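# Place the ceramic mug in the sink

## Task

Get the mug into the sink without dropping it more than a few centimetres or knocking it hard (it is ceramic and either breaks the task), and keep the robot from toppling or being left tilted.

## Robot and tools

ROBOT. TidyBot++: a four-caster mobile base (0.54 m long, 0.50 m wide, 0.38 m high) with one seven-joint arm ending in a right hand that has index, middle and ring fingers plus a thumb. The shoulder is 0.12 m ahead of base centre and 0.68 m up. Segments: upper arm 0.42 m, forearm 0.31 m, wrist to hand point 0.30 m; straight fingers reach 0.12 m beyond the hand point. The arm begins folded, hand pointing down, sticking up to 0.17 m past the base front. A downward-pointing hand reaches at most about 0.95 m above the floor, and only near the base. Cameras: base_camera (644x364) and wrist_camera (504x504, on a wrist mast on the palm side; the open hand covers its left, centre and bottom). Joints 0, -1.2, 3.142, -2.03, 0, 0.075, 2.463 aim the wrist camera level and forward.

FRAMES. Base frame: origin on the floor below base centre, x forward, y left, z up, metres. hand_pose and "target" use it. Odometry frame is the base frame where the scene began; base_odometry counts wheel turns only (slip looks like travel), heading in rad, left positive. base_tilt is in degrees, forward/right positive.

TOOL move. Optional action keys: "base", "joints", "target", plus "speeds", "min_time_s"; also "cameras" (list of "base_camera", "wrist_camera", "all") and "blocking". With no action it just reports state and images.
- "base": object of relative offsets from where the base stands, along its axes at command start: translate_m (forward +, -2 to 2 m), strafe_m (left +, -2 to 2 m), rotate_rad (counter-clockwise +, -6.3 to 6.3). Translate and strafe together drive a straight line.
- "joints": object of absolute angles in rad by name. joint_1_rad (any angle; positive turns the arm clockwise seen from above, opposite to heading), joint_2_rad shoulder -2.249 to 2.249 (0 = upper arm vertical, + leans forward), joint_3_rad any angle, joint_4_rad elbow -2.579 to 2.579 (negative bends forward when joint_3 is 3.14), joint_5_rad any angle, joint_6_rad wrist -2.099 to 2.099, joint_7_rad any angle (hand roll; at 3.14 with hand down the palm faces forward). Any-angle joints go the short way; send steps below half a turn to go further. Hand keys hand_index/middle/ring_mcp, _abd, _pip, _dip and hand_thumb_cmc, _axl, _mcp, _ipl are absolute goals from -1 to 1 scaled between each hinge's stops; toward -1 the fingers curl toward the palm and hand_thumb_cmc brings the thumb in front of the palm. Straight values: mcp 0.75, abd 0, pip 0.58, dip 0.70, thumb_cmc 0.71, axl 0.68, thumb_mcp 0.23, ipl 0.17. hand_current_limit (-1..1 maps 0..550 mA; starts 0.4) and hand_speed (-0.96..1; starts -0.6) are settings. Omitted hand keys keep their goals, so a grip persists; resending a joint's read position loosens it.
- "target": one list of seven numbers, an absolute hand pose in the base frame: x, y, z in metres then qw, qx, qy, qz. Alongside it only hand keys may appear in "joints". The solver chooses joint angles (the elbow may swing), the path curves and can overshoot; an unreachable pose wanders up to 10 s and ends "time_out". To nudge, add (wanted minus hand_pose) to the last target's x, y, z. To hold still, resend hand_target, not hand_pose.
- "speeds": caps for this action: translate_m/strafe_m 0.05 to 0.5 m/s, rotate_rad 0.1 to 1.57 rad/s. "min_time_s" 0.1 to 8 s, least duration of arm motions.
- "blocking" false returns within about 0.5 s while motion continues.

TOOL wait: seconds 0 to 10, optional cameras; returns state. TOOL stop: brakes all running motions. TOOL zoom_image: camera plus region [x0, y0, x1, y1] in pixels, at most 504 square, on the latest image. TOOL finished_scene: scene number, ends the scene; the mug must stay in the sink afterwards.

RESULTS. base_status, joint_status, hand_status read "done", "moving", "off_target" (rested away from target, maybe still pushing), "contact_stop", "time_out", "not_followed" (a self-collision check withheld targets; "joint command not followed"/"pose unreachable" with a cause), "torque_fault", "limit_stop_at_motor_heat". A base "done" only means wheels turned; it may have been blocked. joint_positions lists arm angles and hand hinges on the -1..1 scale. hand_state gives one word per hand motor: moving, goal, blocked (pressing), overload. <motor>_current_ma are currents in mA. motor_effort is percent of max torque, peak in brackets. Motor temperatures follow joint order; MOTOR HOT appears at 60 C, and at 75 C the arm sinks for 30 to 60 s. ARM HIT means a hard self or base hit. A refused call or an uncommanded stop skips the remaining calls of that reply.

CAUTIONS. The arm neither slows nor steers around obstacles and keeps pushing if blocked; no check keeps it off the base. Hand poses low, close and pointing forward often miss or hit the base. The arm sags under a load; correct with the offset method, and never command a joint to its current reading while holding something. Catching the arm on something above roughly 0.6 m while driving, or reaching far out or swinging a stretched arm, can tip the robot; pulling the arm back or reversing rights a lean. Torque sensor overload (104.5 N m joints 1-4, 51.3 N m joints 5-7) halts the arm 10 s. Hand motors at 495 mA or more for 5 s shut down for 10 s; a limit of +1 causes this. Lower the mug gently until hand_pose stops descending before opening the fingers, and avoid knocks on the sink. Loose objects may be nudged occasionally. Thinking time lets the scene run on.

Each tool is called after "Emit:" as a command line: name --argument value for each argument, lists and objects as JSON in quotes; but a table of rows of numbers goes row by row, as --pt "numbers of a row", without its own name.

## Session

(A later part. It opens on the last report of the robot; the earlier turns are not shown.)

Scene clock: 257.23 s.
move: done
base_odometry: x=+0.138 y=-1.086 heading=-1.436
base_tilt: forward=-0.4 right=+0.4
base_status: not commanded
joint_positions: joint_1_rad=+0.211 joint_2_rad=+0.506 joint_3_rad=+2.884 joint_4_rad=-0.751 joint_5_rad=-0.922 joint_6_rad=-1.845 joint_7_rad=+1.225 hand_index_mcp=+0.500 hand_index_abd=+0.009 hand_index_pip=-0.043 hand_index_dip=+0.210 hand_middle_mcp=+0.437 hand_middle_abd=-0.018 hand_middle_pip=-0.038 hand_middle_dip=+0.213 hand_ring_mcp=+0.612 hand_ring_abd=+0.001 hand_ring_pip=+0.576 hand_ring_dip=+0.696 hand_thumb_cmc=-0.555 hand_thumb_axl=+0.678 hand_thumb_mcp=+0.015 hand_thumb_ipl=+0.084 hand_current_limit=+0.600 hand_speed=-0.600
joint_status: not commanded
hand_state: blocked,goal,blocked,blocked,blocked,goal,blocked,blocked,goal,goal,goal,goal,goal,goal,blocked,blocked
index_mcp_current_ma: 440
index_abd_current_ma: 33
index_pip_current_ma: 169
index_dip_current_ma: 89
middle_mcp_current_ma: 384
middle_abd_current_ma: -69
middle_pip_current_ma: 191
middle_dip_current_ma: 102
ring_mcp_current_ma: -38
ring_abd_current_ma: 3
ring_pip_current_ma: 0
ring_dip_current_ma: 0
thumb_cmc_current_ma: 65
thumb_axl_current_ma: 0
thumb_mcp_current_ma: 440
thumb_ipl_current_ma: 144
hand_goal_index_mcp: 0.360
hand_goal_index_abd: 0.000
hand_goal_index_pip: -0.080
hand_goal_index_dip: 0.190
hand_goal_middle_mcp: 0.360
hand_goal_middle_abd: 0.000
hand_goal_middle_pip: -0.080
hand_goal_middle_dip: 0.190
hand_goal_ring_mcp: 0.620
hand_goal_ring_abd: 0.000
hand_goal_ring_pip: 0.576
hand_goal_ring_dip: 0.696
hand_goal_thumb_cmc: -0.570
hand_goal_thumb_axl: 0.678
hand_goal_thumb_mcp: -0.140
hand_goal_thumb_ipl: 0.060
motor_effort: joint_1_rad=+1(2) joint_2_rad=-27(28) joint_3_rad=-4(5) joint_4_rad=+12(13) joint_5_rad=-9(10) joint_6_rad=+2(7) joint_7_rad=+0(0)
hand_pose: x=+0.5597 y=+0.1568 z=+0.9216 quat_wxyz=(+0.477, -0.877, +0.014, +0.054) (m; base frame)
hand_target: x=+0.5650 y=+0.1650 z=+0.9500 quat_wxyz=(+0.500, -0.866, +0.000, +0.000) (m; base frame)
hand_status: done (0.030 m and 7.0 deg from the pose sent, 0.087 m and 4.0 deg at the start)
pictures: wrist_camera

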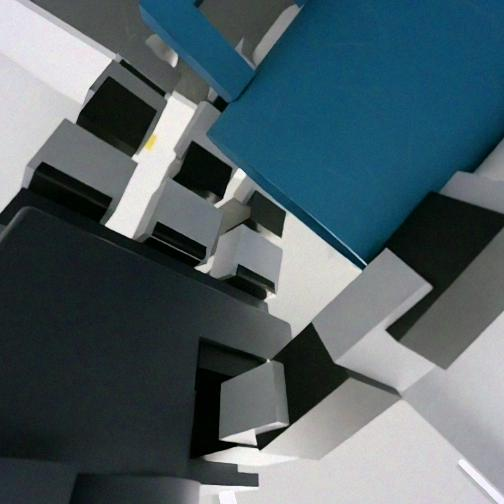

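Emit:
move --target '[0.575, 0.178, 0.89, 0.5, -0.866, 0.0, 0.0]' --min_time_s 2 --cameras '["wrist_camera"]'

Emit:
move --target '[0.58, 0.183, 0.85, 0.5, -0.866, 0.0, 0.0]' --min_time_s 2 --cameras '["wrist_camera"]'

Scene clock: 263.80 s.
move: done
base_odometry: x=+0.138 y=-1.086 heading=-1.436
base_tilt: forward=-0.4 right=+0.4
base_status: not commanded
joint_positions: joint_1_rad=+0.196 joint_2_rad=+0.480 joint_3_rad=+2.954 joint_4_rad=-0.983 joint_5_rad=-0.929 joint_6_rad=-1.732 joint_7_rad=+1.407 hand_index_mcp=+0.500 hand_index_abd=+0.009 hand_index_pip=-0.043 hand_index_dip=+0.210 hand_middle_mcp=+0.437 hand_middle_abd=-0.018 hand_middle_pip=-0.038 hand_middle_dip=+0.213 hand_ring_mcp=+0.612 hand_ring_abd=+0.001 hand_ring_pip=+0.576 hand_ring_dip=+0.696 hand_thumb_cmc=-0.555 hand_thumb_axl=+0.678 hand_thumb_mcp=+0.015 hand_thumb_ipl=+0.084 hand_current_limit=+0.600 hand_speed=-0.600
joint_status: not commanded
hand_state: blocked,goal,blocked,blocked,blocked,goal,blocked,blocked,goal,goal,goal,goal,goal,goal,blocked,blocked
index_mcp_current_ma: 440
index_abd_current_ma: 33
index_pip_current_ma: 169
index_dip_current_ma: 89
middle_mcp_current_ma: 384
middle_abd_current_ma: -69
middle_pip_current_ma: 191
middle_dip_current_ma: 102
ring_mcp_current_ma: -38
ring_abd_current_ma: 3
ring_pip_current_ma: 0
ring_dip_current_ma: 0
thumb_cmc_current_ma: 65
thumb_axl_current_ma: 0
thumb_mcp_current_ma: 440
thumb_ipl_current_ma: 144
hand_goal_index_mcp: 0.360
hand_goal_index_abd: 0.000
hand_goal_index_pip: -0.080
hand_goal_index_dip: 0.190
hand_goal_middle_mcp: 0.360
hand_goal_middle_abd: 0.000
hand_goal_middle_pip: -0.080
hand_goal_middle_dip: 0.190
hand_goal_ring_mcp: 0.620
hand_goal_ring_abd: 0.000
hand_goal_ring_pip: 0.576
hand_goal_ring_dip: 0.696
hand_goal_thumb_cmc: -0.570
hand_goal_thumb_axl: 0.678
hand_goal_thumb_mcp: -0.140
hand_goal_thumb_ipl: 0.060
motor_effort: joint_1_rad=+1(2) joint_2_rad=-27(28) joint_3_rad=-4(5) joint_4_rad=+13(13) joint_5_rad=-9(10) joint_6_rad=+2(3) joint_7_rad=+0(0)
hand_pose: x=+0.5697 y=+0.1588 z=+0.8624 quat_wxyz=(+0.480, -0.876, +0.022, +0.050) (m; base frame)
hand_target: x=+0.5750 y=+0.1780 z=+0.8900 quat_wxyz=(+0.500, -0.866, +0.000, +0.000) (m; base frame)
hand_status: done (0.034 m and 6.8 deg from the pose sent, 0.041 m and 7.0 deg at the start)
pictures: wrist_camera

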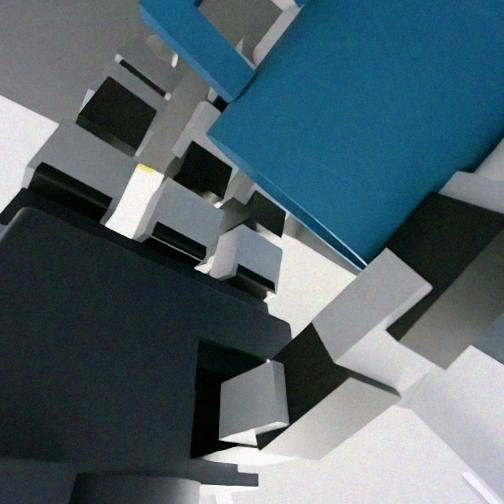

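Scene clock: 266.10 s.
move: done
base_odometry: x=+0.138 y=-1.086 heading=-1.436
base_tilt: forward=-0.4 right=+0.4
base_status: not commanded
joint_positions: joint_1_rad=+0.179 joint_2_rad=+0.478 joint_3_rad=+2.976 joint_4_rad=-1.106 joint_5_rad=-0.930 joint_6_rad=-1.661 joint_7_rad=+1.514 hand_index_mcp=+0.500 hand_index_abd=+0.009 hand_index_pip=-0.043 hand_index_dip=+0.210 hand_middle_mcp=+0.437 hand_middle_abd=-0.018 hand_middle_pip=-0.038 hand_middle_dip=+0.213 hand_ring_mcp=+0.612 hand_ring_abd=+0.001 hand_ring_pip=+0.576 hand_ring_dip=+0.696 hand_thumb_cmc=-0.555 hand_thumb_axl=+0.678 hand_thumb_mcp=+0.015 hand_thumb_ipl=+0.084 hand_current_limit=+0.600 hand_speed=-0.600
joint_status: not commanded
hand_state: blocked,goal,blocked,blocked,blocked,goal,blocked,blocked,goal,goal,goal,goal,goal,goal,blocked,blocked
index_mcp_current_ma: 440
index_abd_current_ma: 33
index_pip_current_ma: 169
index_dip_current_ma: 89
middle_mcp_current_ma: 384
middle_abd_current_ma: -69
middle_pip_current_ma: 191
middle_dip_current_ma: 102
ring_mcp_current_ma: -38
ring_abd_current_ma: 3
ring_pip_current_ma: 0
ring_dip_current_ma: 0
thumb_cmc_current_ma: 65
thumb_axl_current_ma: 0
thumb_mcp_current_ma: 440
thumb_ipl_current_ma: 144
hand_goal_index_mcp: 0.360
hand_goal_index_abd: 0.000
hand_goal_index_pip: -0.080
hand_goal_index_dip: 0.190
hand_goal_middle_mcp: 0.360
hand_goal_middle_abd: 0.000
hand_goal_middle_pip: -0.080
hand_goal_middle_dip: 0.190
hand_goal_ring_mcp: 0.620
hand_goal_ring_abd: 0.000
hand_goal_ring_pip: 0.576
hand_goal_ring_dip: 0.696
hand_goal_thumb_cmc: -0.570
hand_goal_thumb_axl: 0.678
hand_goal_thumb_mcp: -0.140
hand_goal_thumb_ipl: 0.060
motor_effort: joint_1_rad=+1(2) joint_2_rad=-27(28) joint_3_rad=-4(4) joint_4_rad=+13(13) joint_5_rad=-9(10) joint_6_rad=+1(2) joint_7_rad=+0(0)
hand_pose: x=+0.5723 y=+0.1655 z=+0.8246 quat_wxyz=(+0.481, -0.875, +0.019, +0.049) (m; base frame)
hand_target: x=+0.5800 y=+0.1830 z=+0.8500 quat_wxyz=(+0.500, -0.866, +0.000, +0.000) (m; base frame)
hand_status: done (0.032 m and 6.5 deg from the pose sent, 0.029 m and 6.8 deg at the start)
pictures: wrist_camera

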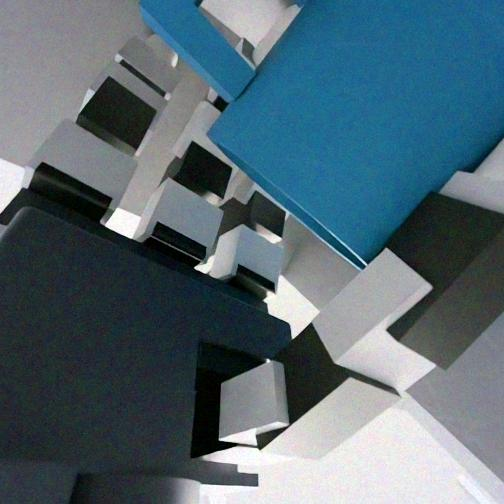

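Emit:
move --target '[0.58, 0.185, 0.835, 0.5, -0.866, 0.0, 0.0]' --min_time_s 1 --cameras '[]'

Emit:
move --target '[0.58, 0.187, 0.82, 0.5, -0.866, 0.0, 0.0]' --min_time_s 1 --cameras '["wrist_camera"]'

Scene clock: 270.53 s.
move: done
base_odometry: x=+0.138 y=-1.086 heading=-1.436
base_tilt: forward=-0.4 right=+0.4
base_status: not commanded
joint_positions: joint_1_rad=+0.175 joint_2_rad=+0.474 joint_3_rad=+2.986 joint_4_rad=-1.151 joint_5_rad=-0.936 joint_6_rad=-1.636 joint_7_rad=+1.554 hand_index_mcp=+0.499 hand_index_abd=+0.009 hand_index_pip=-0.043 hand_index_dip=+0.210 hand_middle_mcp=+0.436 hand_middle_abd=-0.018 hand_middle_pip=-0.038 hand_middle_dip=+0.213 hand_ring_mcp=+0.611 hand_ring_abd=-0.001 hand_ring_pip=+0.575 hand_ring_dip=+0.696 hand_thumb_cmc=-0.555 hand_thumb_axl=+0.678 hand_thumb_mcp=+0.015 hand_thumb_ipl=+0.085 hand_current_limit=+0.600 hand_speed=-0.600
joint_status: not commanded
hand_state: blocked,goal,blocked,blocked,blocked,goal,blocked,blocked,goal,goal,goal,goal,goal,goal,blocked,blocked
index_mcp_current_ma: 440
index_abd_current_ma: 33
index_pip_current_ma: 169
index_dip_current_ma: 89
middle_mcp_current_ma: 381
middle_abd_current_ma: -69
middle_pip_current_ma: 191
middle_dip_current_ma: 102
ring_mcp_current_ma: -41
ring_abd_current_ma: -2
ring_pip_current_ma: -3
ring_dip_current_ma: 0
thumb_cmc_current_ma: 68
thumb_axl_current_ma: 1
thumb_mcp_current_ma: 440
thumb_ipl_current_ma: 149
hand_goal_index_mcp: 0.360
hand_goal_index_abd: 0.000
hand_goal_index_pip: -0.080
hand_goal_index_dip: 0.190
hand_goal_middle_mcp: 0.360
hand_goal_middle_abd: 0.000
hand_goal_middle_pip: -0.080
hand_goal_middle_dip: 0.190
hand_goal_ring_mcp: 0.620
hand_goal_ring_abd: 0.000
hand_goal_ring_pip: 0.576
hand_goal_ring_dip: 0.696
hand_goal_thumb_cmc: -0.570
hand_goal_thumb_axl: 0.678
hand_goal_thumb_mcp: -0.140
hand_goal_thumb_ipl: 0.060
motor_effort: joint_1_rad=+0(2) joint_2_rad=-26(27) joint_3_rad=-5(5) joint_4_rad=+12(13) joint_5_rad=-9(10) joint_6_rad=+0(1) joint_7_rad=+0(0)
hand_pose: x=+0.5722 y=+0.1668 z=+0.8127 quat_wxyz=(+0.483, -0.874, +0.018, +0.046) (m; base frame)
hand_target: x=+0.5800 y=+0.1850 z=+0.8350 quat_wxyz=(+0.500, -0.866, +0.000, +0.000) (m; base frame)
hand_status: done (0.030 m and 6.1 deg from the pose sent, 0.023 m and 6.5 deg at the start)
pictures: none
No camera images: "cameras" was empty.

Scene clock: 271.83 s.
move: done
base_odometry: x=+0.138 y=-1.086 heading=-1.436
base_tilt: forward=-0.4 right=+0.4
base_status: not commanded
joint_positions: joint_1_rad=+0.175 joint_2_rad=+0.454 joint_3_rad=+2.994 joint_4_rad=-1.187 joint_5_rad=-0.945 joint_6_rad=-1.616 joint_7_rad=+1.589 hand_index_mcp=+0.496 hand_index_abd=+0.010 hand_index_pip=-0.043 hand_index_dip=+0.210 hand_middle_mcp=+0.433 hand_middle_abd=-0.018 hand_middle_pip=-0.038 hand_middle_dip=+0.206 hand_ring_mcp=+0.608 hand_ring_abd=-0.006 hand_ring_pip=+0.574 hand_ring_dip=+0.696 hand_thumb_cmc=-0.547 hand_thumb_axl=+0.680 hand_thumb_mcp=+0.015 hand_thumb_ipl=+0.087 hand_current_limit=+0.600 hand_speed=-0.600
joint_status: not commanded
hand_state: blocked,goal,blocked,blocked,blocked,goal,blocked,goal,goal,goal,goal,goal,blocked,goal,blocked,blocked
index_mcp_current_ma: 440
index_abd_current_ma: 36
index_pip_current_ma: 169
index_dip_current_ma: 89
middle_mcp_current_ma: 364
middle_abd_current_ma: -69
middle_pip_current_ma: 191
middle_dip_current_ma: 69
ring_mcp_current_ma: -54
ring_abd_current_ma: -22
ring_pip_current_ma: -8
ring_dip_current_ma: 0
thumb_cmc_current_ma: 106
thumb_axl_current_ma: 8
thumb_mcp_current_ma: 440
thumb_ipl_current_ma: 164
hand_goal_index_mcp: 0.360
hand_goal_index_abd: 0.000
hand_goal_index_pip: -0.080
hand_goal_index_dip: 0.190
hand_goal_middle_mcp: 0.360
hand_goal_middle_abd: 0.000
hand_goal_middle_pip: -0.080
hand_goal_middle_dip: 0.190
hand_goal_ring_mcp: 0.620
hand_goal_ring_abd: 0.000
hand_goal_ring_pip: 0.576
hand_goal_ring_dip: 0.696
hand_goal_thumb_cmc: -0.570
hand_goal_thumb_axl: 0.678
hand_goal_thumb_mcp: -0.140
hand_goal_thumb_ipl: 0.060
motor_effort: joint_1_rad=-1(2) joint_2_rad=-23(26) joint_3_rad=-5(5) joint_4_rad=+11(13) joint_5_rad=-8(9) joint_6_rad=+1(2) joint_7_rad=+1(1)
hand_pose: x=+0.5706 y=+0.1677 z=+0.8108 quat_wxyz=(+0.485, -0.874, +0.014, +0.035) (m; base frame)
hand_target: x=+0.5800 y=+0.1870 z=+0.8200 quat_wxyz=(+0.500, -0.866, +0.000, +0.000) (m; base frame)
hand_status: done (0.023 m and 4.8 deg from the pose sent, 0.023 m and 6.1 deg at the start)
pictures: wrist_camera

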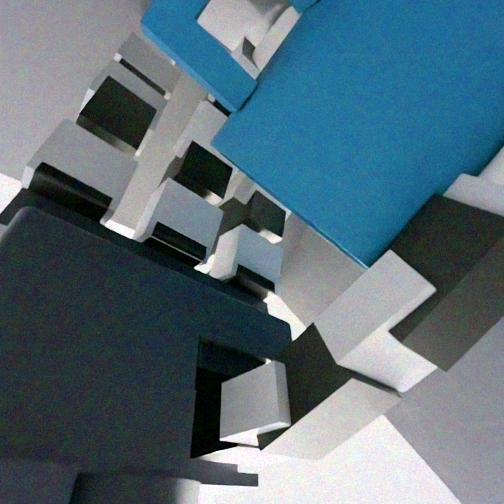

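Emit:
move --joints '{"hand_speed":-0.85,"hand_index_mcp":0.70,"hand_middle_mcp":0.70,"hand_index_pip":0.05,"hand_middle_pip":0.05,"hand_thumb_mcp":0.225,"hand_thumb_ipl":0.168}' --cameras '["wrist_camera"]'

Emit:
move --joints '{"hand_speed":-0.6,"hand_index_mcp":0.93,"hand_middle_mcp":0.93}'

Emit:
move --target '[0.572, 0.18, 0.90, 0.5, -0.866, 0.0, 0.0]' --min_time_s 2 --cameras '["wrist_camera"]'

Scene clock: 277.37 s.
move: done
base_odometry: x=+0.138 y=-1.086 heading=-1.436
base_tilt: forward=-0.4 right=+0.4
base_status: not commanded
joint_positions: joint_1_rad=+0.175 joint_2_rad=+0.454 joint_3_rad=+2.995 joint_4_rad=-1.190 joint_5_rad=-0.948 joint_6_rad=-1.611 joint_7_rad=+1.593 hand_index_mcp=+0.681 hand_index_abd=+0.003 hand_index_pip=+0.047 hand_index_dip=+0.193 hand_middle_mcp=+0.683 hand_middle_abd=-0.004 hand_middle_pip=+0.047 hand_middle_dip=+0.193 hand_ring_mcp=+0.606 hand_ring_abd=+0.006 hand_ring_pip=+0.573 hand_ring_dip=+0.696 hand_thumb_cmc=-0.568 hand_thumb_axl=+0.680 hand_thumb_mcp=+0.220 hand_thumb_ipl=+0.167 hand_current_limit=+0.600 hand_speed=-0.850
joint_status: all done
hand_state: goal,goal,goal,goal,goal,goal,goal,goal,goal,goal,goal,goal,goal,goal,goal,goal
index_mcp_current_ma: -89
index_abd_current_ma: 11
index_pip_current_ma: -13
index_dip_current_ma: 11
middle_mcp_current_ma: -81
middle_abd_current_ma: -15
middle_pip_current_ma: -14
middle_dip_current_ma: 13
ring_mcp_current_ma: -67
ring_abd_current_ma: 22
ring_pip_current_ma: -12
ring_dip_current_ma: 0
thumb_cmc_current_ma: 6
thumb_axl_current_ma: 8
thumb_mcp_current_ma: -35
thumb_ipl_current_ma: -4
hand_goal_index_mcp: 0.700
hand_goal_index_abd: 0.000
hand_goal_index_pip: 0.050
hand_goal_index_dip: 0.190
hand_goal_middle_mcp: 0.700
hand_goal_middle_abd: 0.000
hand_goal_middle_pip: 0.050
hand_goal_middle_dip: 0.190
hand_goal_ring_mcp: 0.620
hand_goal_ring_abd: 0.000
hand_goal_ring_pip: 0.576
hand_goal_ring_dip: 0.696
hand_goal_thumb_cmc: -0.570
hand_goal_thumb_axl: 0.678
hand_goal_thumb_mcp: 0.226
hand_goal_thumb_ipl: 0.168
motor_effort: joint_1_rad=-1(2) joint_2_rad=-24(24) joint_3_rad=-4(5) joint_4_rad=+11(12) joint_5_rad=-8(9) joint_6_rad=+0(1) joint_7_rad=+0(1)
hand_pose: x=+0.5719 y=+0.1683 z=+0.8103 quat_wxyz=(+0.486, -0.873, +0.014, +0.033) (m; base frame)
hand_target: x=+0.5800 y=+0.1870 z=+0.8200 quat_wxyz=(+0.500, -0.866, +0.000, +0.000) (m; base frame)
hand_status: not commanded
pictures: wrist_camera

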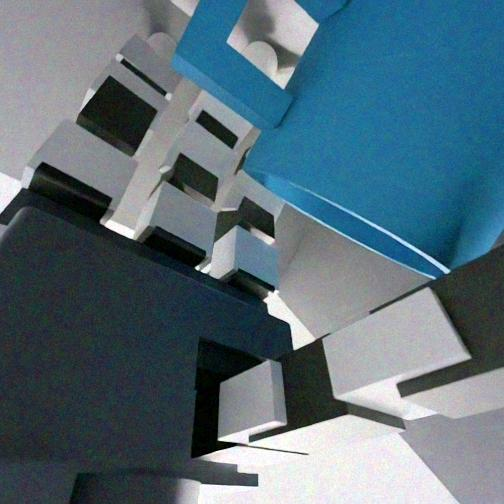

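Scene clock: 277.97 s.
move: off_target
base_odometry: x=+0.138 y=-1.086 heading=-1.436
base_tilt: forward=-0.4 right=+0.4
base_status: not commanded
joint_positions: joint_1_rad=+0.175 joint_2_rad=+0.454 joint_3_rad=+2.995 joint_4_rad=-1.190 joint_5_rad=-0.948 joint_6_rad=-1.611 joint_7_rad=+1.593 hand_index_mcp=+0.909 hand_index_abd=+0.003 hand_index_pip=+0.047 hand_index_dip=+0.193 hand_middle_mcp=+0.911 hand_middle_abd=-0.004 hand_middle_pip=+0.047 hand_middle_dip=+0.193 hand_ring_mcp=+0.605 hand_ring_abd=+0.006 hand_ring_pip=+0.573 hand_ring_dip=+0.696 hand_thumb_cmc=-0.568 hand_thumb_axl=+0.680 hand_thumb_mcp=+0.220 hand_thumb_ipl=+0.167 hand_current_limit=+0.600 hand_speed=-0.600
joint_status: hand_index_mcp off_target (ended at +0.909, target +0.930); the others done
hand_state: blocked,goal,goal,goal,goal,goal,goal,goal,goal,goal,goal,goal,goal,goal,goal,goal
index_mcp_current_ma: -101
index_abd_current_ma: 11
index_pip_current_ma: -13
index_dip_current_ma: 10
middle_mcp_current_ma: -91
middle_abd_current_ma: -15
middle_pip_current_ma: -14
middle_dip_current_ma: 12
ring_mcp_current_ma: -70
ring_abd_current_ma: 22
ring_pip_current_ma: -13
ring_dip_current_ma: 0
thumb_cmc_current_ma: 6
thumb_axl_current_ma: 8
thumb_mcp_current_ma: -35
thumb_ipl_current_ma: -4
hand_goal_index_mcp: 0.930
hand_goal_index_abd: 0.000
hand_goal_index_pip: 0.050
hand_goal_index_dip: 0.190
hand_goal_middle_mcp: 0.930
hand_goal_middle_abd: 0.000
hand_goal_middle_pip: 0.050
hand_goal_middle_dip: 0.190
hand_goal_ring_mcp: 0.620
hand_goal_ring_abd: 0.000
hand_goal_ring_pip: 0.576
hand_goal_ring_dip: 0.696
hand_goal_thumb_cmc: -0.570
hand_goal_thumb_axl: 0.678
hand_goal_thumb_mcp: 0.226
hand_goal_thumb_ipl: 0.168
motor_effort: joint_1_rad=-1(2) joint_2_rad=-24(24) joint_3_rad=-4(5) joint_4_rad=+11(11) joint_5_rad=-8(8) joint_6_rad=+0(1) joint_7_rad=+0(0)
hand_pose: x=+0.5719 y=+0.1684 z=+0.8104 quat_wxyz=(+0.486, -0.873, +0.014, +0.033) (m; base frame)
hand_target: x=+0.5800 y=+0.1870 z=+0.8200 quat_wxyz=(+0.500, -0.866, +0.000, +0.000) (m; base frame)
hand_status: not commanded
pictures: none

Scene clock: 280.27 s.
move: done
base_odometry: x=+0.138 y=-1.086 heading=-1.436
base_tilt: forward=-0.4 right=+0.4
base_status: not commanded
joint_positions: joint_1_rad=+0.173 joint_2_rad=+0.454 joint_3_rad=+2.981 joint_4_rad=-0.994 joint_5_rad=-0.949 joint_6_rad=-1.634 joint_7_rad=+1.477 hand_index_mcp=+0.909 hand_index_abd=+0.003 hand_index_pip=+0.047 hand_index_dip=+0.193 hand_middle_mcp=+0.911 hand_middle_abd=-0.004 hand_middle_pip=+0.047 hand_middle_dip=+0.193 hand_ring_mcp=+0.599 hand_ring_abd=+0.003 hand_ring_pip=+0.569 hand_ring_dip=+0.694 hand_thumb_cmc=-0.568 hand_thumb_axl=+0.680 hand_thumb_mcp=+0.220 hand_thumb_ipl=+0.167 hand_current_limit=+0.600 hand_speed=-0.600
joint_status: not commanded
hand_state: blocked,goal,goal,goal,goal,goal,goal,goal,blocked,goal,goal,goal,goal,goal,goal,goal
index_mcp_current_ma: -101
index_abd_current_ma: 11
index_pip_current_ma: -13
index_dip_current_ma: 10
middle_mcp_current_ma: -91
middle_abd_current_ma: -12
middle_pip_current_ma: -14
middle_dip_current_ma: 12
ring_mcp_current_ma: -97
ring_abd_current_ma: 9
ring_pip_current_ma: -28
ring_dip_current_ma: -8
thumb_cmc_current_ma: 6
thumb_axl_current_ma: 8
thumb_mcp_current_ma: -35
thumb_ipl_current_ma: -4
hand_goal_index_mcp: 0.930
hand_goal_index_abd: 0.000
hand_goal_index_pip: 0.050
hand_goal_index_dip: 0.190
hand_goal_middle_mcp: 0.930
hand_goal_middle_abd: 0.000
hand_goal_middle_pip: 0.050
hand_goal_middle_dip: 0.190
hand_goal_ring_mcp: 0.620
hand_goal_ring_abd: 0.000
hand_goal_ring_pip: 0.576
hand_goal_ring_dip: 0.696
hand_goal_thumb_cmc: -0.570
hand_goal_thumb_axl: 0.678
hand_goal_thumb_mcp: 0.226
hand_goal_thumb_ipl: 0.168
motor_effort: joint_1_rad=+0(2) joint_2_rad=-25(25) joint_3_rad=-3(5) joint_4_rad=+12(13) joint_5_rad=-7(9) joint_6_rad=+2(2) joint_7_rad=+0(0)
hand_pose: x=+0.5984 y=+0.1702 z=+0.8698 quat_wxyz=(+0.486, -0.874, +0.011, -0.014) (m; base frame)
hand_target: x=+0.5720 y=+0.1800 z=+0.9000 quat_wxyz=(+0.500, -0.866, +0.000, +0.000) (m; base frame)
hand_status: done (0.041 m and 2.7 deg from the pose sent, 0.090 m and 4.5 deg at the start)
pictures: wrist_camera

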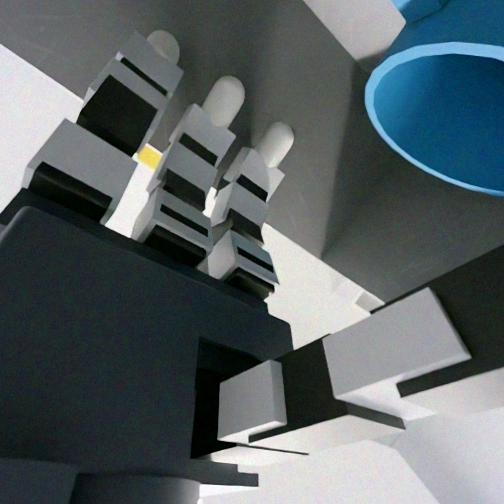

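Emit:
move --target '[0.555,0.18,1.01,0.5,-0.866,0,0]' --min_time_s 1.5 --cameras '["wrist_camera"]'

Scene clock: 307.87 s.
move: done
base_odometry: x=+0.138 y=-1.086 heading=-1.436
base_tilt: forward=-0.4 right=+0.4
base_status: not commanded
joint_positions: joint_1_rad=+0.186 joint_2_rad=+0.491 joint_3_rad=+2.773 joint_4_rad=-0.433 joint_5_rad=-0.942 joint_6_rad=-1.813 joint_7_rad=+1.047 hand_index_mcp=+0.911 hand_index_abd=+0.003 hand_index_pip=+0.045 hand_index_dip=+0.192 hand_middle_mcp=+0.914 hand_middle_abd=-0.003 hand_middle_pip=+0.047 hand_middle_dip=+0.193 hand_ring_mcp=+0.601 hand_ring_abd=+0.002 hand_ring_pip=+0.570 hand_ring_dip=+0.694 hand_thumb_cmc=-0.568 hand_thumb_axl=+0.680 hand_thumb_mcp=+0.220 hand_thumb_ipl=+0.167 hand_current_limit=+0.600 hand_speed=-0.600
joint_status: not commanded
hand_state: goal,goal,goal,goal,goal,goal,goal,goal,goal,goal,goal,goal,goal,goal,goal,goal
index_mcp_current_ma: -91
index_abd_current_ma: 10
index_pip_current_ma: -20
index_dip_current_ma: 10
middle_mcp_current_ma: -74
middle_abd_current_ma: -10
middle_pip_current_ma: -13
middle_dip_current_ma: 12
ring_mcp_current_ma: -88
ring_abd_current_ma: 7
ring_pip_current_ma: -27
ring_dip_current_ma: -8
thumb_cmc_current_ma: 6
thumb_axl_current_ma: 8
thumb_mcp_current_ma: -31
thumb_ipl_current_ma: -4
hand_goal_index_mcp: 0.930
hand_goal_index_abd: 0.000
hand_goal_index_pip: 0.050
hand_goal_index_dip: 0.190
hand_goal_middle_mcp: 0.930
hand_goal_middle_abd: 0.000
hand_goal_middle_pip: 0.050
hand_goal_middle_dip: 0.190
hand_goal_ring_mcp: 0.620
hand_goal_ring_abd: 0.000
hand_goal_ring_pip: 0.576
hand_goal_ring_dip: 0.696
hand_goal_thumb_cmc: -0.570
hand_goal_thumb_axl: 0.678
hand_goal_thumb_mcp: 0.226
hand_goal_thumb_ipl: 0.168
motor_effort: joint_1_rad=+1(5) joint_2_rad=-23(37) joint_3_rad=-4(9) joint_4_rad=+9(21) joint_5_rad=-6(16) joint_6_rad=+6(6) joint_7_rad=+0(3)
hand_pose: x=+0.5547 y=+0.1958 z=+1.0348 quat_wxyz=(+0.521, -0.852, -0.023, -0.040) (m; base frame)
hand_target: x=+0.5550 y=+0.1800 z=+1.0100 quat_wxyz=(+0.500, -0.866, +0.000, +0.000) (m; base frame)
hand_status: done (0.029 m and 6.0 deg from the pose sent, 0.147 m and 2.7 deg at the start)
pictures: wrist_camera

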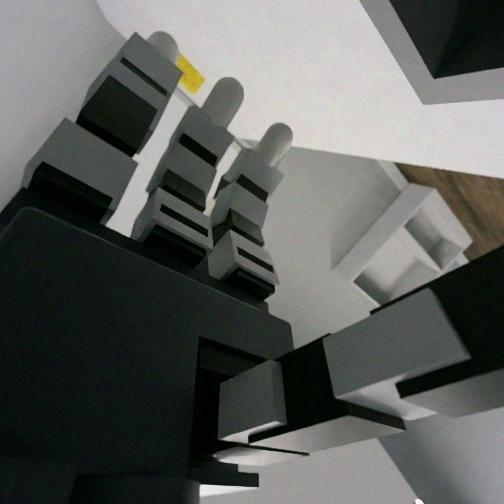

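Emit:
move --base '{"translate_m": -0.3}'

Emit:
move --target '[0.55, 0.03, 1.06, 0.3536, -0.6124, 0.6124, -0.3536]' --cameras '["wrist_camera"]'

Scene clock: 327.70 s.
move: done
base_odometry: x=+0.097 y=-0.789 heading=-1.435
base_tilt: forward=-0.5 right=+0.4
base_status: done
joint_positions: joint_1_rad=+0.187 joint_2_rad=+0.509 joint_3_rad=+2.768 joint_4_rad=-0.428 joint_5_rad=-0.940 joint_6_rad=-1.820 joint_7_rad=+1.045 hand_index_mcp=+0.911 hand_index_abd=+0.003 hand_index_pip=+0.045 hand_index_dip=+0.192 hand_middle_mcp=+0.914 hand_middle_abd=-0.003 hand_middle_pip=+0.047 hand_middle_dip=+0.193 hand_ring_mcp=+0.602 hand_ring_abd=+0.002 hand_ring_pip=+0.570 hand_ring_dip=+0.694 hand_thumb_cmc=-0.569 hand_thumb_axl=+0.680 hand_thumb_mcp=+0.221 hand_thumb_ipl=+0.167 hand_current_limit=+0.600 hand_speed=-0.600
joint_status: not commanded
hand_state: goal,goal,goal,goal,goal,goal,goal,goal,goal,goal,goal,goal,goal,goal,goal,goal
index_mcp_current_ma: -89
index_abd_current_ma: 9
index_pip_current_ma: -20
index_dip_current_ma: 10
middle_mcp_current_ma: -73
middle_abd_current_ma: -9
middle_pip_current_ma: -13
middle_dip_current_ma: 11
ring_mcp_current_ma: -85
ring_abd_current_ma: 7
ring_pip_current_ma: -26
ring_dip_current_ma: -8
thumb_cmc_current_ma: 6
thumb_axl_current_ma: 8
thumb_mcp_current_ma: -26
thumb_ipl_current_ma: -4
hand_goal_index_mcp: 0.930
hand_goal_index_abd: 0.000
hand_goal_index_pip: 0.050
hand_goal_index_dip: 0.190
hand_goal_middle_mcp: 0.930
hand_goal_middle_abd: 0.000
hand_goal_middle_pip: 0.050
hand_goal_middle_dip: 0.190
hand_goal_ring_mcp: 0.620
hand_goal_ring_abd: 0.000
hand_goal_ring_pip: 0.576
hand_goal_ring_dip: 0.696
hand_goal_thumb_cmc: -0.570
hand_goal_thumb_axl: 0.678
hand_goal_thumb_mcp: 0.226
hand_goal_thumb_ipl: 0.168
motor_effort: joint_1_rad=+0(3) joint_2_rad=-24(27) joint_3_rad=-4(5) joint_4_rad=+9(11) joint_5_rad=-6(7) joint_6_rad=+5(7) joint_7_rad=+0(1)
hand_pose: x=+0.5590 y=+0.1939 z=+1.0281 quat_wxyz=(+0.522, -0.852, -0.021, -0.031) (m; base frame)
hand_target: x=+0.5550 y=+0.1800 z=+1.0100 quat_wxyz=(+0.500, -0.866, +0.000, +0.000) (m; base frame)
hand_status: not commanded
pictures: none

Scene clock: 330.00 s.
move: done
base_odometry: x=+0.097 y=-0.789 heading=-1.435
base_tilt: forward=-0.4 right=+0.4
base_status: not commanded
joint_positions: joint_1_rad=+0.236 joint_2_rad=-0.076 joint_3_rad=+2.905 joint_4_rad=-1.014 joint_5_rad=-0.089 joint_6_rad=-1.213 joint_7_rad=+0.067 hand_index_mcp=+0.911 hand_index_abd=+0.003 hand_index_pip=+0.045 hand_index_dip=+0.192 hand_middle_mcp=+0.914 hand_middle_abd=-0.003 hand_middle_pip=+0.047 hand_middle_dip=+0.193 hand_ring_mcp=+0.602 hand_ring_abd=+0.002 hand_ring_pip=+0.570 hand_ring_dip=+0.694 hand_thumb_cmc=-0.569 hand_thumb_axl=+0.680 hand_thumb_mcp=+0.221 hand_thumb_ipl=+0.167 hand_current_limit=+0.600 hand_speed=-0.600
joint_status: not commanded
hand_state: goal,goal,goal,goal,goal,goal,goal,goal,goal,goal,goal,goal,goal,goal,goal,goal
index_mcp_current_ma: -89
index_abd_current_ma: 9
index_pip_current_ma: -18
index_dip_current_ma: 10
middle_mcp_current_ma: -73
middle_abd_current_ma: -9
middle_pip_current_ma: -13
middle_dip_current_ma: 11
ring_mcp_current_ma: -85
ring_abd_current_ma: 7
ring_pip_current_ma: -26
ring_dip_current_ma: -8
thumb_cmc_current_ma: 4
thumb_axl_current_ma: 8
thumb_mcp_current_ma: -26
thumb_ipl_current_ma: -4
hand_goal_index_mcp: 0.930
hand_goal_index_abd: 0.000
hand_goal_index_pip: 0.050
hand_goal_index_dip: 0.190
hand_goal_middle_mcp: 0.930
hand_goal_middle_abd: 0.000
hand_goal_middle_pip: 0.050
hand_goal_middle_dip: 0.190
hand_goal_ring_mcp: 0.620
hand_goal_ring_abd: 0.000
hand_goal_ring_pip: 0.576
hand_goal_ring_dip: 0.696
hand_goal_thumb_cmc: -0.570
hand_goal_thumb_axl: 0.678
hand_goal_thumb_mcp: 0.226
hand_goal_thumb_ipl: 0.168
motor_effort: joint_1_rad=+1(2) joint_2_rad=-11(26) joint_3_rad=+0(4) joint_4_rad=+13(14) joint_5_rad=-1(7) joint_6_rad=+8(9) joint_7_rad=+0(0)
hand_pose: x=+0.5418 y=+0.0530 z=+1.0499 quat_wxyz=(+0.350, -0.650, +0.593, -0.321) (m; base frame)
hand_target: x=+0.5500 y=+0.0300 z=+1.0600 quat_wxyz=(+0.354, -0.612, +0.612, -0.354) (m; base frame)
hand_status: done (0.026 m and 6.1 deg from the pose sent, 0.167 m and 90.4 deg at the start)
pictures: wrist_camera

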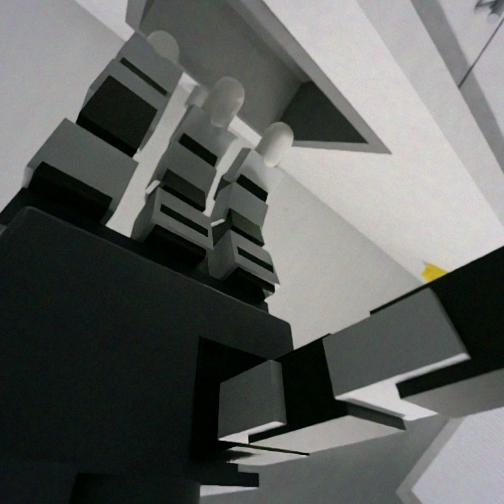

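Emit:
move --joints '{"joint_1_rad":0,"joint_2_rad":-1.2,"joint_3_rad":3.142,"joint_4_rad":-2.03,"joint_5_rad":0,"joint_6_rad":0.075,"joint_7_rad":2.463}' --cameras '["wrist_camera"]'

Scene clock: 338.30 s.
move: done
base_odometry: x=+0.097 y=-0.789 heading=-1.435
base_tilt: forward=-0.5 right=+0.4
base_status: not commanded
joint_positions: joint_1_rad=+0.016 joint_2_rad=-1.171 joint_3_rad=+3.124 joint_4_rad=-2.004 joint_5_rad=-0.044 joint_6_rad=+0.012 joint_7_rad=+2.411 hand_index_mcp=+0.934 hand_index_abd=+0.003 hand_index_pip=+0.048 hand_index_dip=+0.192 hand_middle_mcp=+0.934 hand_middle_abd=+0.001 hand_middle_pip=+0.048 hand_middle_dip=+0.193 hand_ring_mcp=+0.623 hand_ring_abd=+0.002 hand_ring_pip=+0.574 hand_ring_dip=+0.694 hand_thumb_cmc=-0.564 hand_thumb_axl=+0.680 hand_thumb_mcp=+0.227 hand_thumb_ipl=+0.167 hand_current_limit=+0.600 hand_speed=-0.600
joint_status: all done
hand_state: goal,goal,goal,goal,goal,goal,goal,goal,goal,goal,goal,goal,goal,goal,goal,goal
index_mcp_current_ma: 17
index_abd_current_ma: 9
index_pip_current_ma: -8
index_dip_current_ma: 9
middle_mcp_current_ma: 15
middle_abd_current_ma: 3
middle_pip_current_ma: -9
middle_dip_current_ma: 11
ring_mcp_current_ma: 11
ring_abd_current_ma: 7
ring_pip_current_ma: -6
ring_dip_current_ma: -8
thumb_cmc_current_ma: 25
thumb_axl_current_ma: 8
thumb_mcp_current_ma: 5
thumb_ipl_current_ma: -4
hand_goal_index_mcp: 0.930
hand_goal_index_abd: 0.000
hand_goal_index_pip: 0.050
hand_goal_index_dip: 0.190
hand_goal_middle_mcp: 0.930
hand_goal_middle_abd: 0.000
hand_goal_middle_pip: 0.050
hand_goal_middle_dip: 0.190
hand_goal_ring_mcp: 0.620
hand_goal_ring_abd: 0.000
hand_goal_ring_pip: 0.576
hand_goal_ring_dip: 0.696
hand_goal_thumb_cmc: -0.570
hand_goal_thumb_axl: 0.678
hand_goal_thumb_mcp: 0.226
hand_goal_thumb_ipl: 0.168
motor_effort: joint_1_rad=+1(3) joint_2_rad=+15(17) joint_3_rad=+0(2) joint_4_rad=+12(15) joint_5_rad=-1(2) joint_6_rad=+7(11) joint_7_rad=+0(1)
hand_pose: x=+0.1531 y=-0.0647 z=+1.2964 quat_wxyz=(-0.362, -0.365, -0.160, -0.842) (m; base frame)
hand_target: x=+0.1276 y=-0.0699 z=+1.3015 quat_wxyz=(-0.401, -0.333, -0.159, -0.839) (m; base frame)
hand_status: not commanded
pictures: wrist_camera

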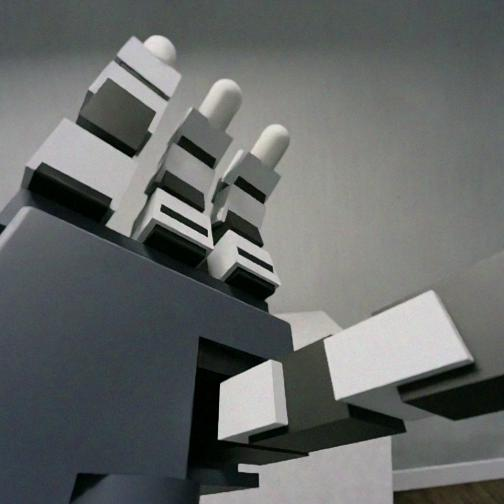

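Emit:
move --joints '{"joint_1_rad":-0.7,"joint_6_rad":-0.5,"hand_thumb_cmc":0.71,"hand_speed":0.5}' --cameras '["wrist_camera"]'

Scene clock: 343.60 s.
move: done
base_odometry: x=+0.097 y=-0.789 heading=-1.435
base_tilt: forward=-0.5 right=+0.4
base_status: not commanded
joint_positions: joint_1_rad=-0.686 joint_2_rad=-1.171 joint_3_rad=+3.125 joint_4_rad=-2.006 joint_5_rad=-0.043 joint_6_rad=-0.433 joint_7_rad=+2.414 hand_index_mcp=+0.935 hand_index_abd=+0.003 hand_index_pip=+0.049 hand_index_dip=+0.192 hand_middle_mcp=+0.935 hand_middle_abd=+0.001 hand_middle_pip=+0.049 hand_middle_dip=+0.193 hand_ring_mcp=+0.625 hand_ring_abd=+0.002 hand_ring_pip=+0.575 hand_ring_dip=+0.694 hand_thumb_cmc=+0.713 hand_thumb_axl=+0.680 hand_thumb_mcp=+0.227 hand_thumb_ipl=+0.167 hand_current_limit=+0.600 hand_speed=+0.500
joint_status: all done
hand_state: goal,goal,goal,goal,goal,goal,goal,goal,goal,goal,goal,goal,goal,goal,goal,goal
index_mcp_current_ma: 23
index_abd_current_ma: 9
index_pip_current_ma: -5
index_dip_current_ma: 9
middle_mcp_current_ma: 21
middle_abd_current_ma: 3
middle_pip_current_ma: -6
middle_dip_current_ma: 11
ring_mcp_current_ma: 22
ring_abd_current_ma: 7
ring_pip_current_ma: -4
ring_dip_current_ma: -8
thumb_cmc_current_ma: 14
thumb_axl_current_ma: 8
thumb_mcp_current_ma: 5
thumb_ipl_current_ma: -4
hand_goal_index_mcp: 0.930
hand_goal_index_abd: 0.000
hand_goal_index_pip: 0.050
hand_goal_index_dip: 0.190
hand_goal_middle_mcp: 0.930
hand_goal_middle_abd: 0.000
hand_goal_middle_pip: 0.050
hand_goal_middle_dip: 0.190
hand_goal_ring_mcp: 0.620
hand_goal_ring_abd: 0.000
hand_goal_ring_pip: 0.576
hand_goal_ring_dip: 0.696
hand_goal_thumb_cmc: 0.710
hand_goal_thumb_axl: 0.678
hand_goal_thumb_mcp: 0.226
hand_goal_thumb_ipl: 0.168
motor_effort: joint_1_rad=+2(2) joint_2_rad=+14(16) joint_3_rad=+0(0) joint_4_rad=+13(14) joint_5_rad=+0(1) joint_6_rad=+9(11) joint_7_rad=+0(1)
hand_pose: x=+0.2505 y=+0.0304 z=+1.1913 quat_wxyz=(-0.044, -0.425, -0.413, -0.805) (m; base frame)
hand_target: x=+0.2559 y=+0.0240 z=+1.1687 quat_wxyz=(-0.075, -0.432, -0.441, -0.783) (m; base frame)
hand_status: not commanded
pictures: wrist_camera

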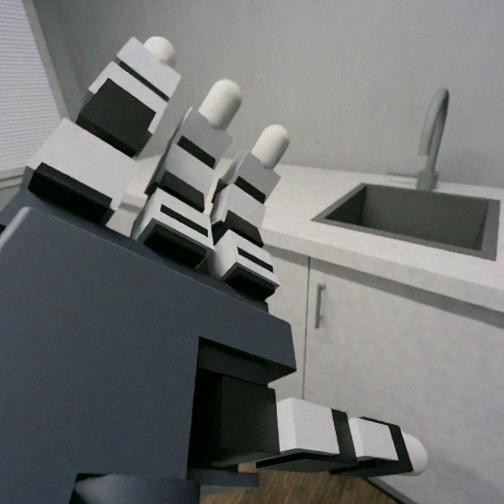

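Emit:
move --joints '{"joint_1_rad":-0.65,"joint_2_rad":-0.4,"joint_4_rad":-1.5,"joint_6_rad":-0.55}' --cameras '["wrist_camera"]'

Scene clock: 361.53 s.
move: done
base_odometry: x=+0.097 y=-0.789 heading=-1.435
base_tilt: forward=-0.5 right=+0.4
base_status: not commanded
joint_positions: joint_1_rad=-0.667 joint_2_rad=-0.416 joint_3_rad=+3.125 joint_4_rad=-1.524 joint_5_rad=-0.043 joint_6_rad=-0.485 joint_7_rad=+2.414 hand_index_mcp=+0.935 hand_index_abd=+0.003 hand_index_pip=+0.049 hand_index_dip=+0.192 hand_middle_mcp=+0.935 hand_middle_abd=+0.001 hand_middle_pip=+0.049 hand_middle_dip=+0.193 hand_ring_mcp=+0.625 hand_ring_abd=+0.002 hand_ring_pip=+0.575 hand_ring_dip=+0.694 hand_thumb_cmc=+0.714 hand_thumb_axl=+0.680 hand_thumb_mcp=+0.227 hand_thumb_ipl=+0.167 hand_current_limit=+0.600 hand_speed=+0.500
joint_status: all done
hand_state: goal,goal,goal,goal,goal,goal,goal,goal,goal,goal,goal,goal,goal,goal,goal,goal
index_mcp_current_ma: 23
index_abd_current_ma: 9
index_pip_current_ma: -4
index_dip_current_ma: 9
middle_mcp_current_ma: 21
middle_abd_current_ma: 3
middle_pip_current_ma: -4
middle_dip_current_ma: 11
ring_mcp_current_ma: 23
ring_abd_current_ma: 7
ring_pip_current_ma: -3
ring_dip_current_ma: -8
thumb_cmc_current_ma: 15
thumb_axl_current_ma: 8
thumb_mcp_current_ma: 5
thumb_ipl_current_ma: -4
hand_goal_index_mcp: 0.930
hand_goal_index_abd: 0.000
hand_goal_index_pip: 0.050
hand_goal_index_dip: 0.190
hand_goal_middle_mcp: 0.930
hand_goal_middle_abd: 0.000
hand_goal_middle_pip: 0.050
hand_goal_middle_dip: 0.190
hand_goal_ring_mcp: 0.620
hand_goal_ring_abd: 0.000
hand_goal_ring_pip: 0.576
hand_goal_ring_dip: 0.696
hand_goal_thumb_cmc: 0.710
hand_goal_thumb_axl: 0.678
hand_goal_thumb_mcp: 0.226
hand_goal_thumb_ipl: 0.168
motor_effort: joint_1_rad=+1(2) joint_2_rad=-4(16) joint_3_rad=+0(1) joint_4_rad=+15(16) joint_5_rad=-1(1) joint_6_rad=+10(11) joint_7_rad=+0(0)
hand_pose: x=+0.4813 y=+0.2118 z=+1.2466 quat_wxyz=(-0.038, -0.520, -0.491, -0.698) (m; base frame)
hand_target: x=+0.4964 y=+0.1991 z=+1.2399 quat_wxyz=(-0.082, -0.527, -0.512, -0.674) (m; base frame)
hand_status: not commanded
pictures: wrist_camera

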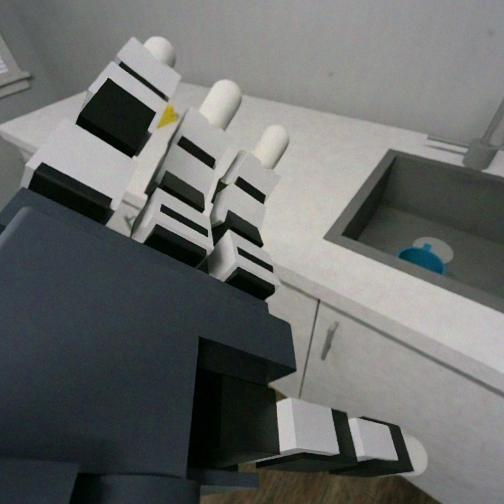

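Emit:
zoom_image --camera "wrist_camera" --region '[340, 180, 504, 320]'

Scaled by 3.073 from the camera's 504x504 image, which has a finer 720x720 frame.

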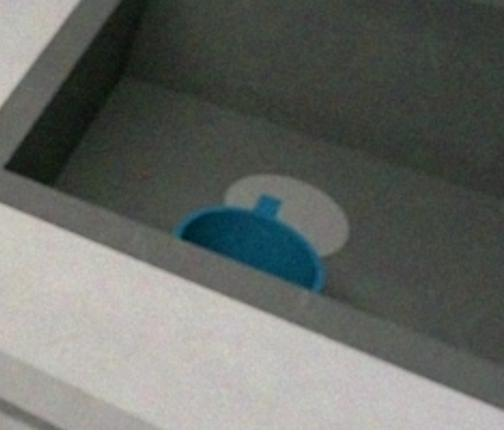

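Mug is upright in the basin.

Emit:
finished_scene --scene 2

The scene is finished: the task was done.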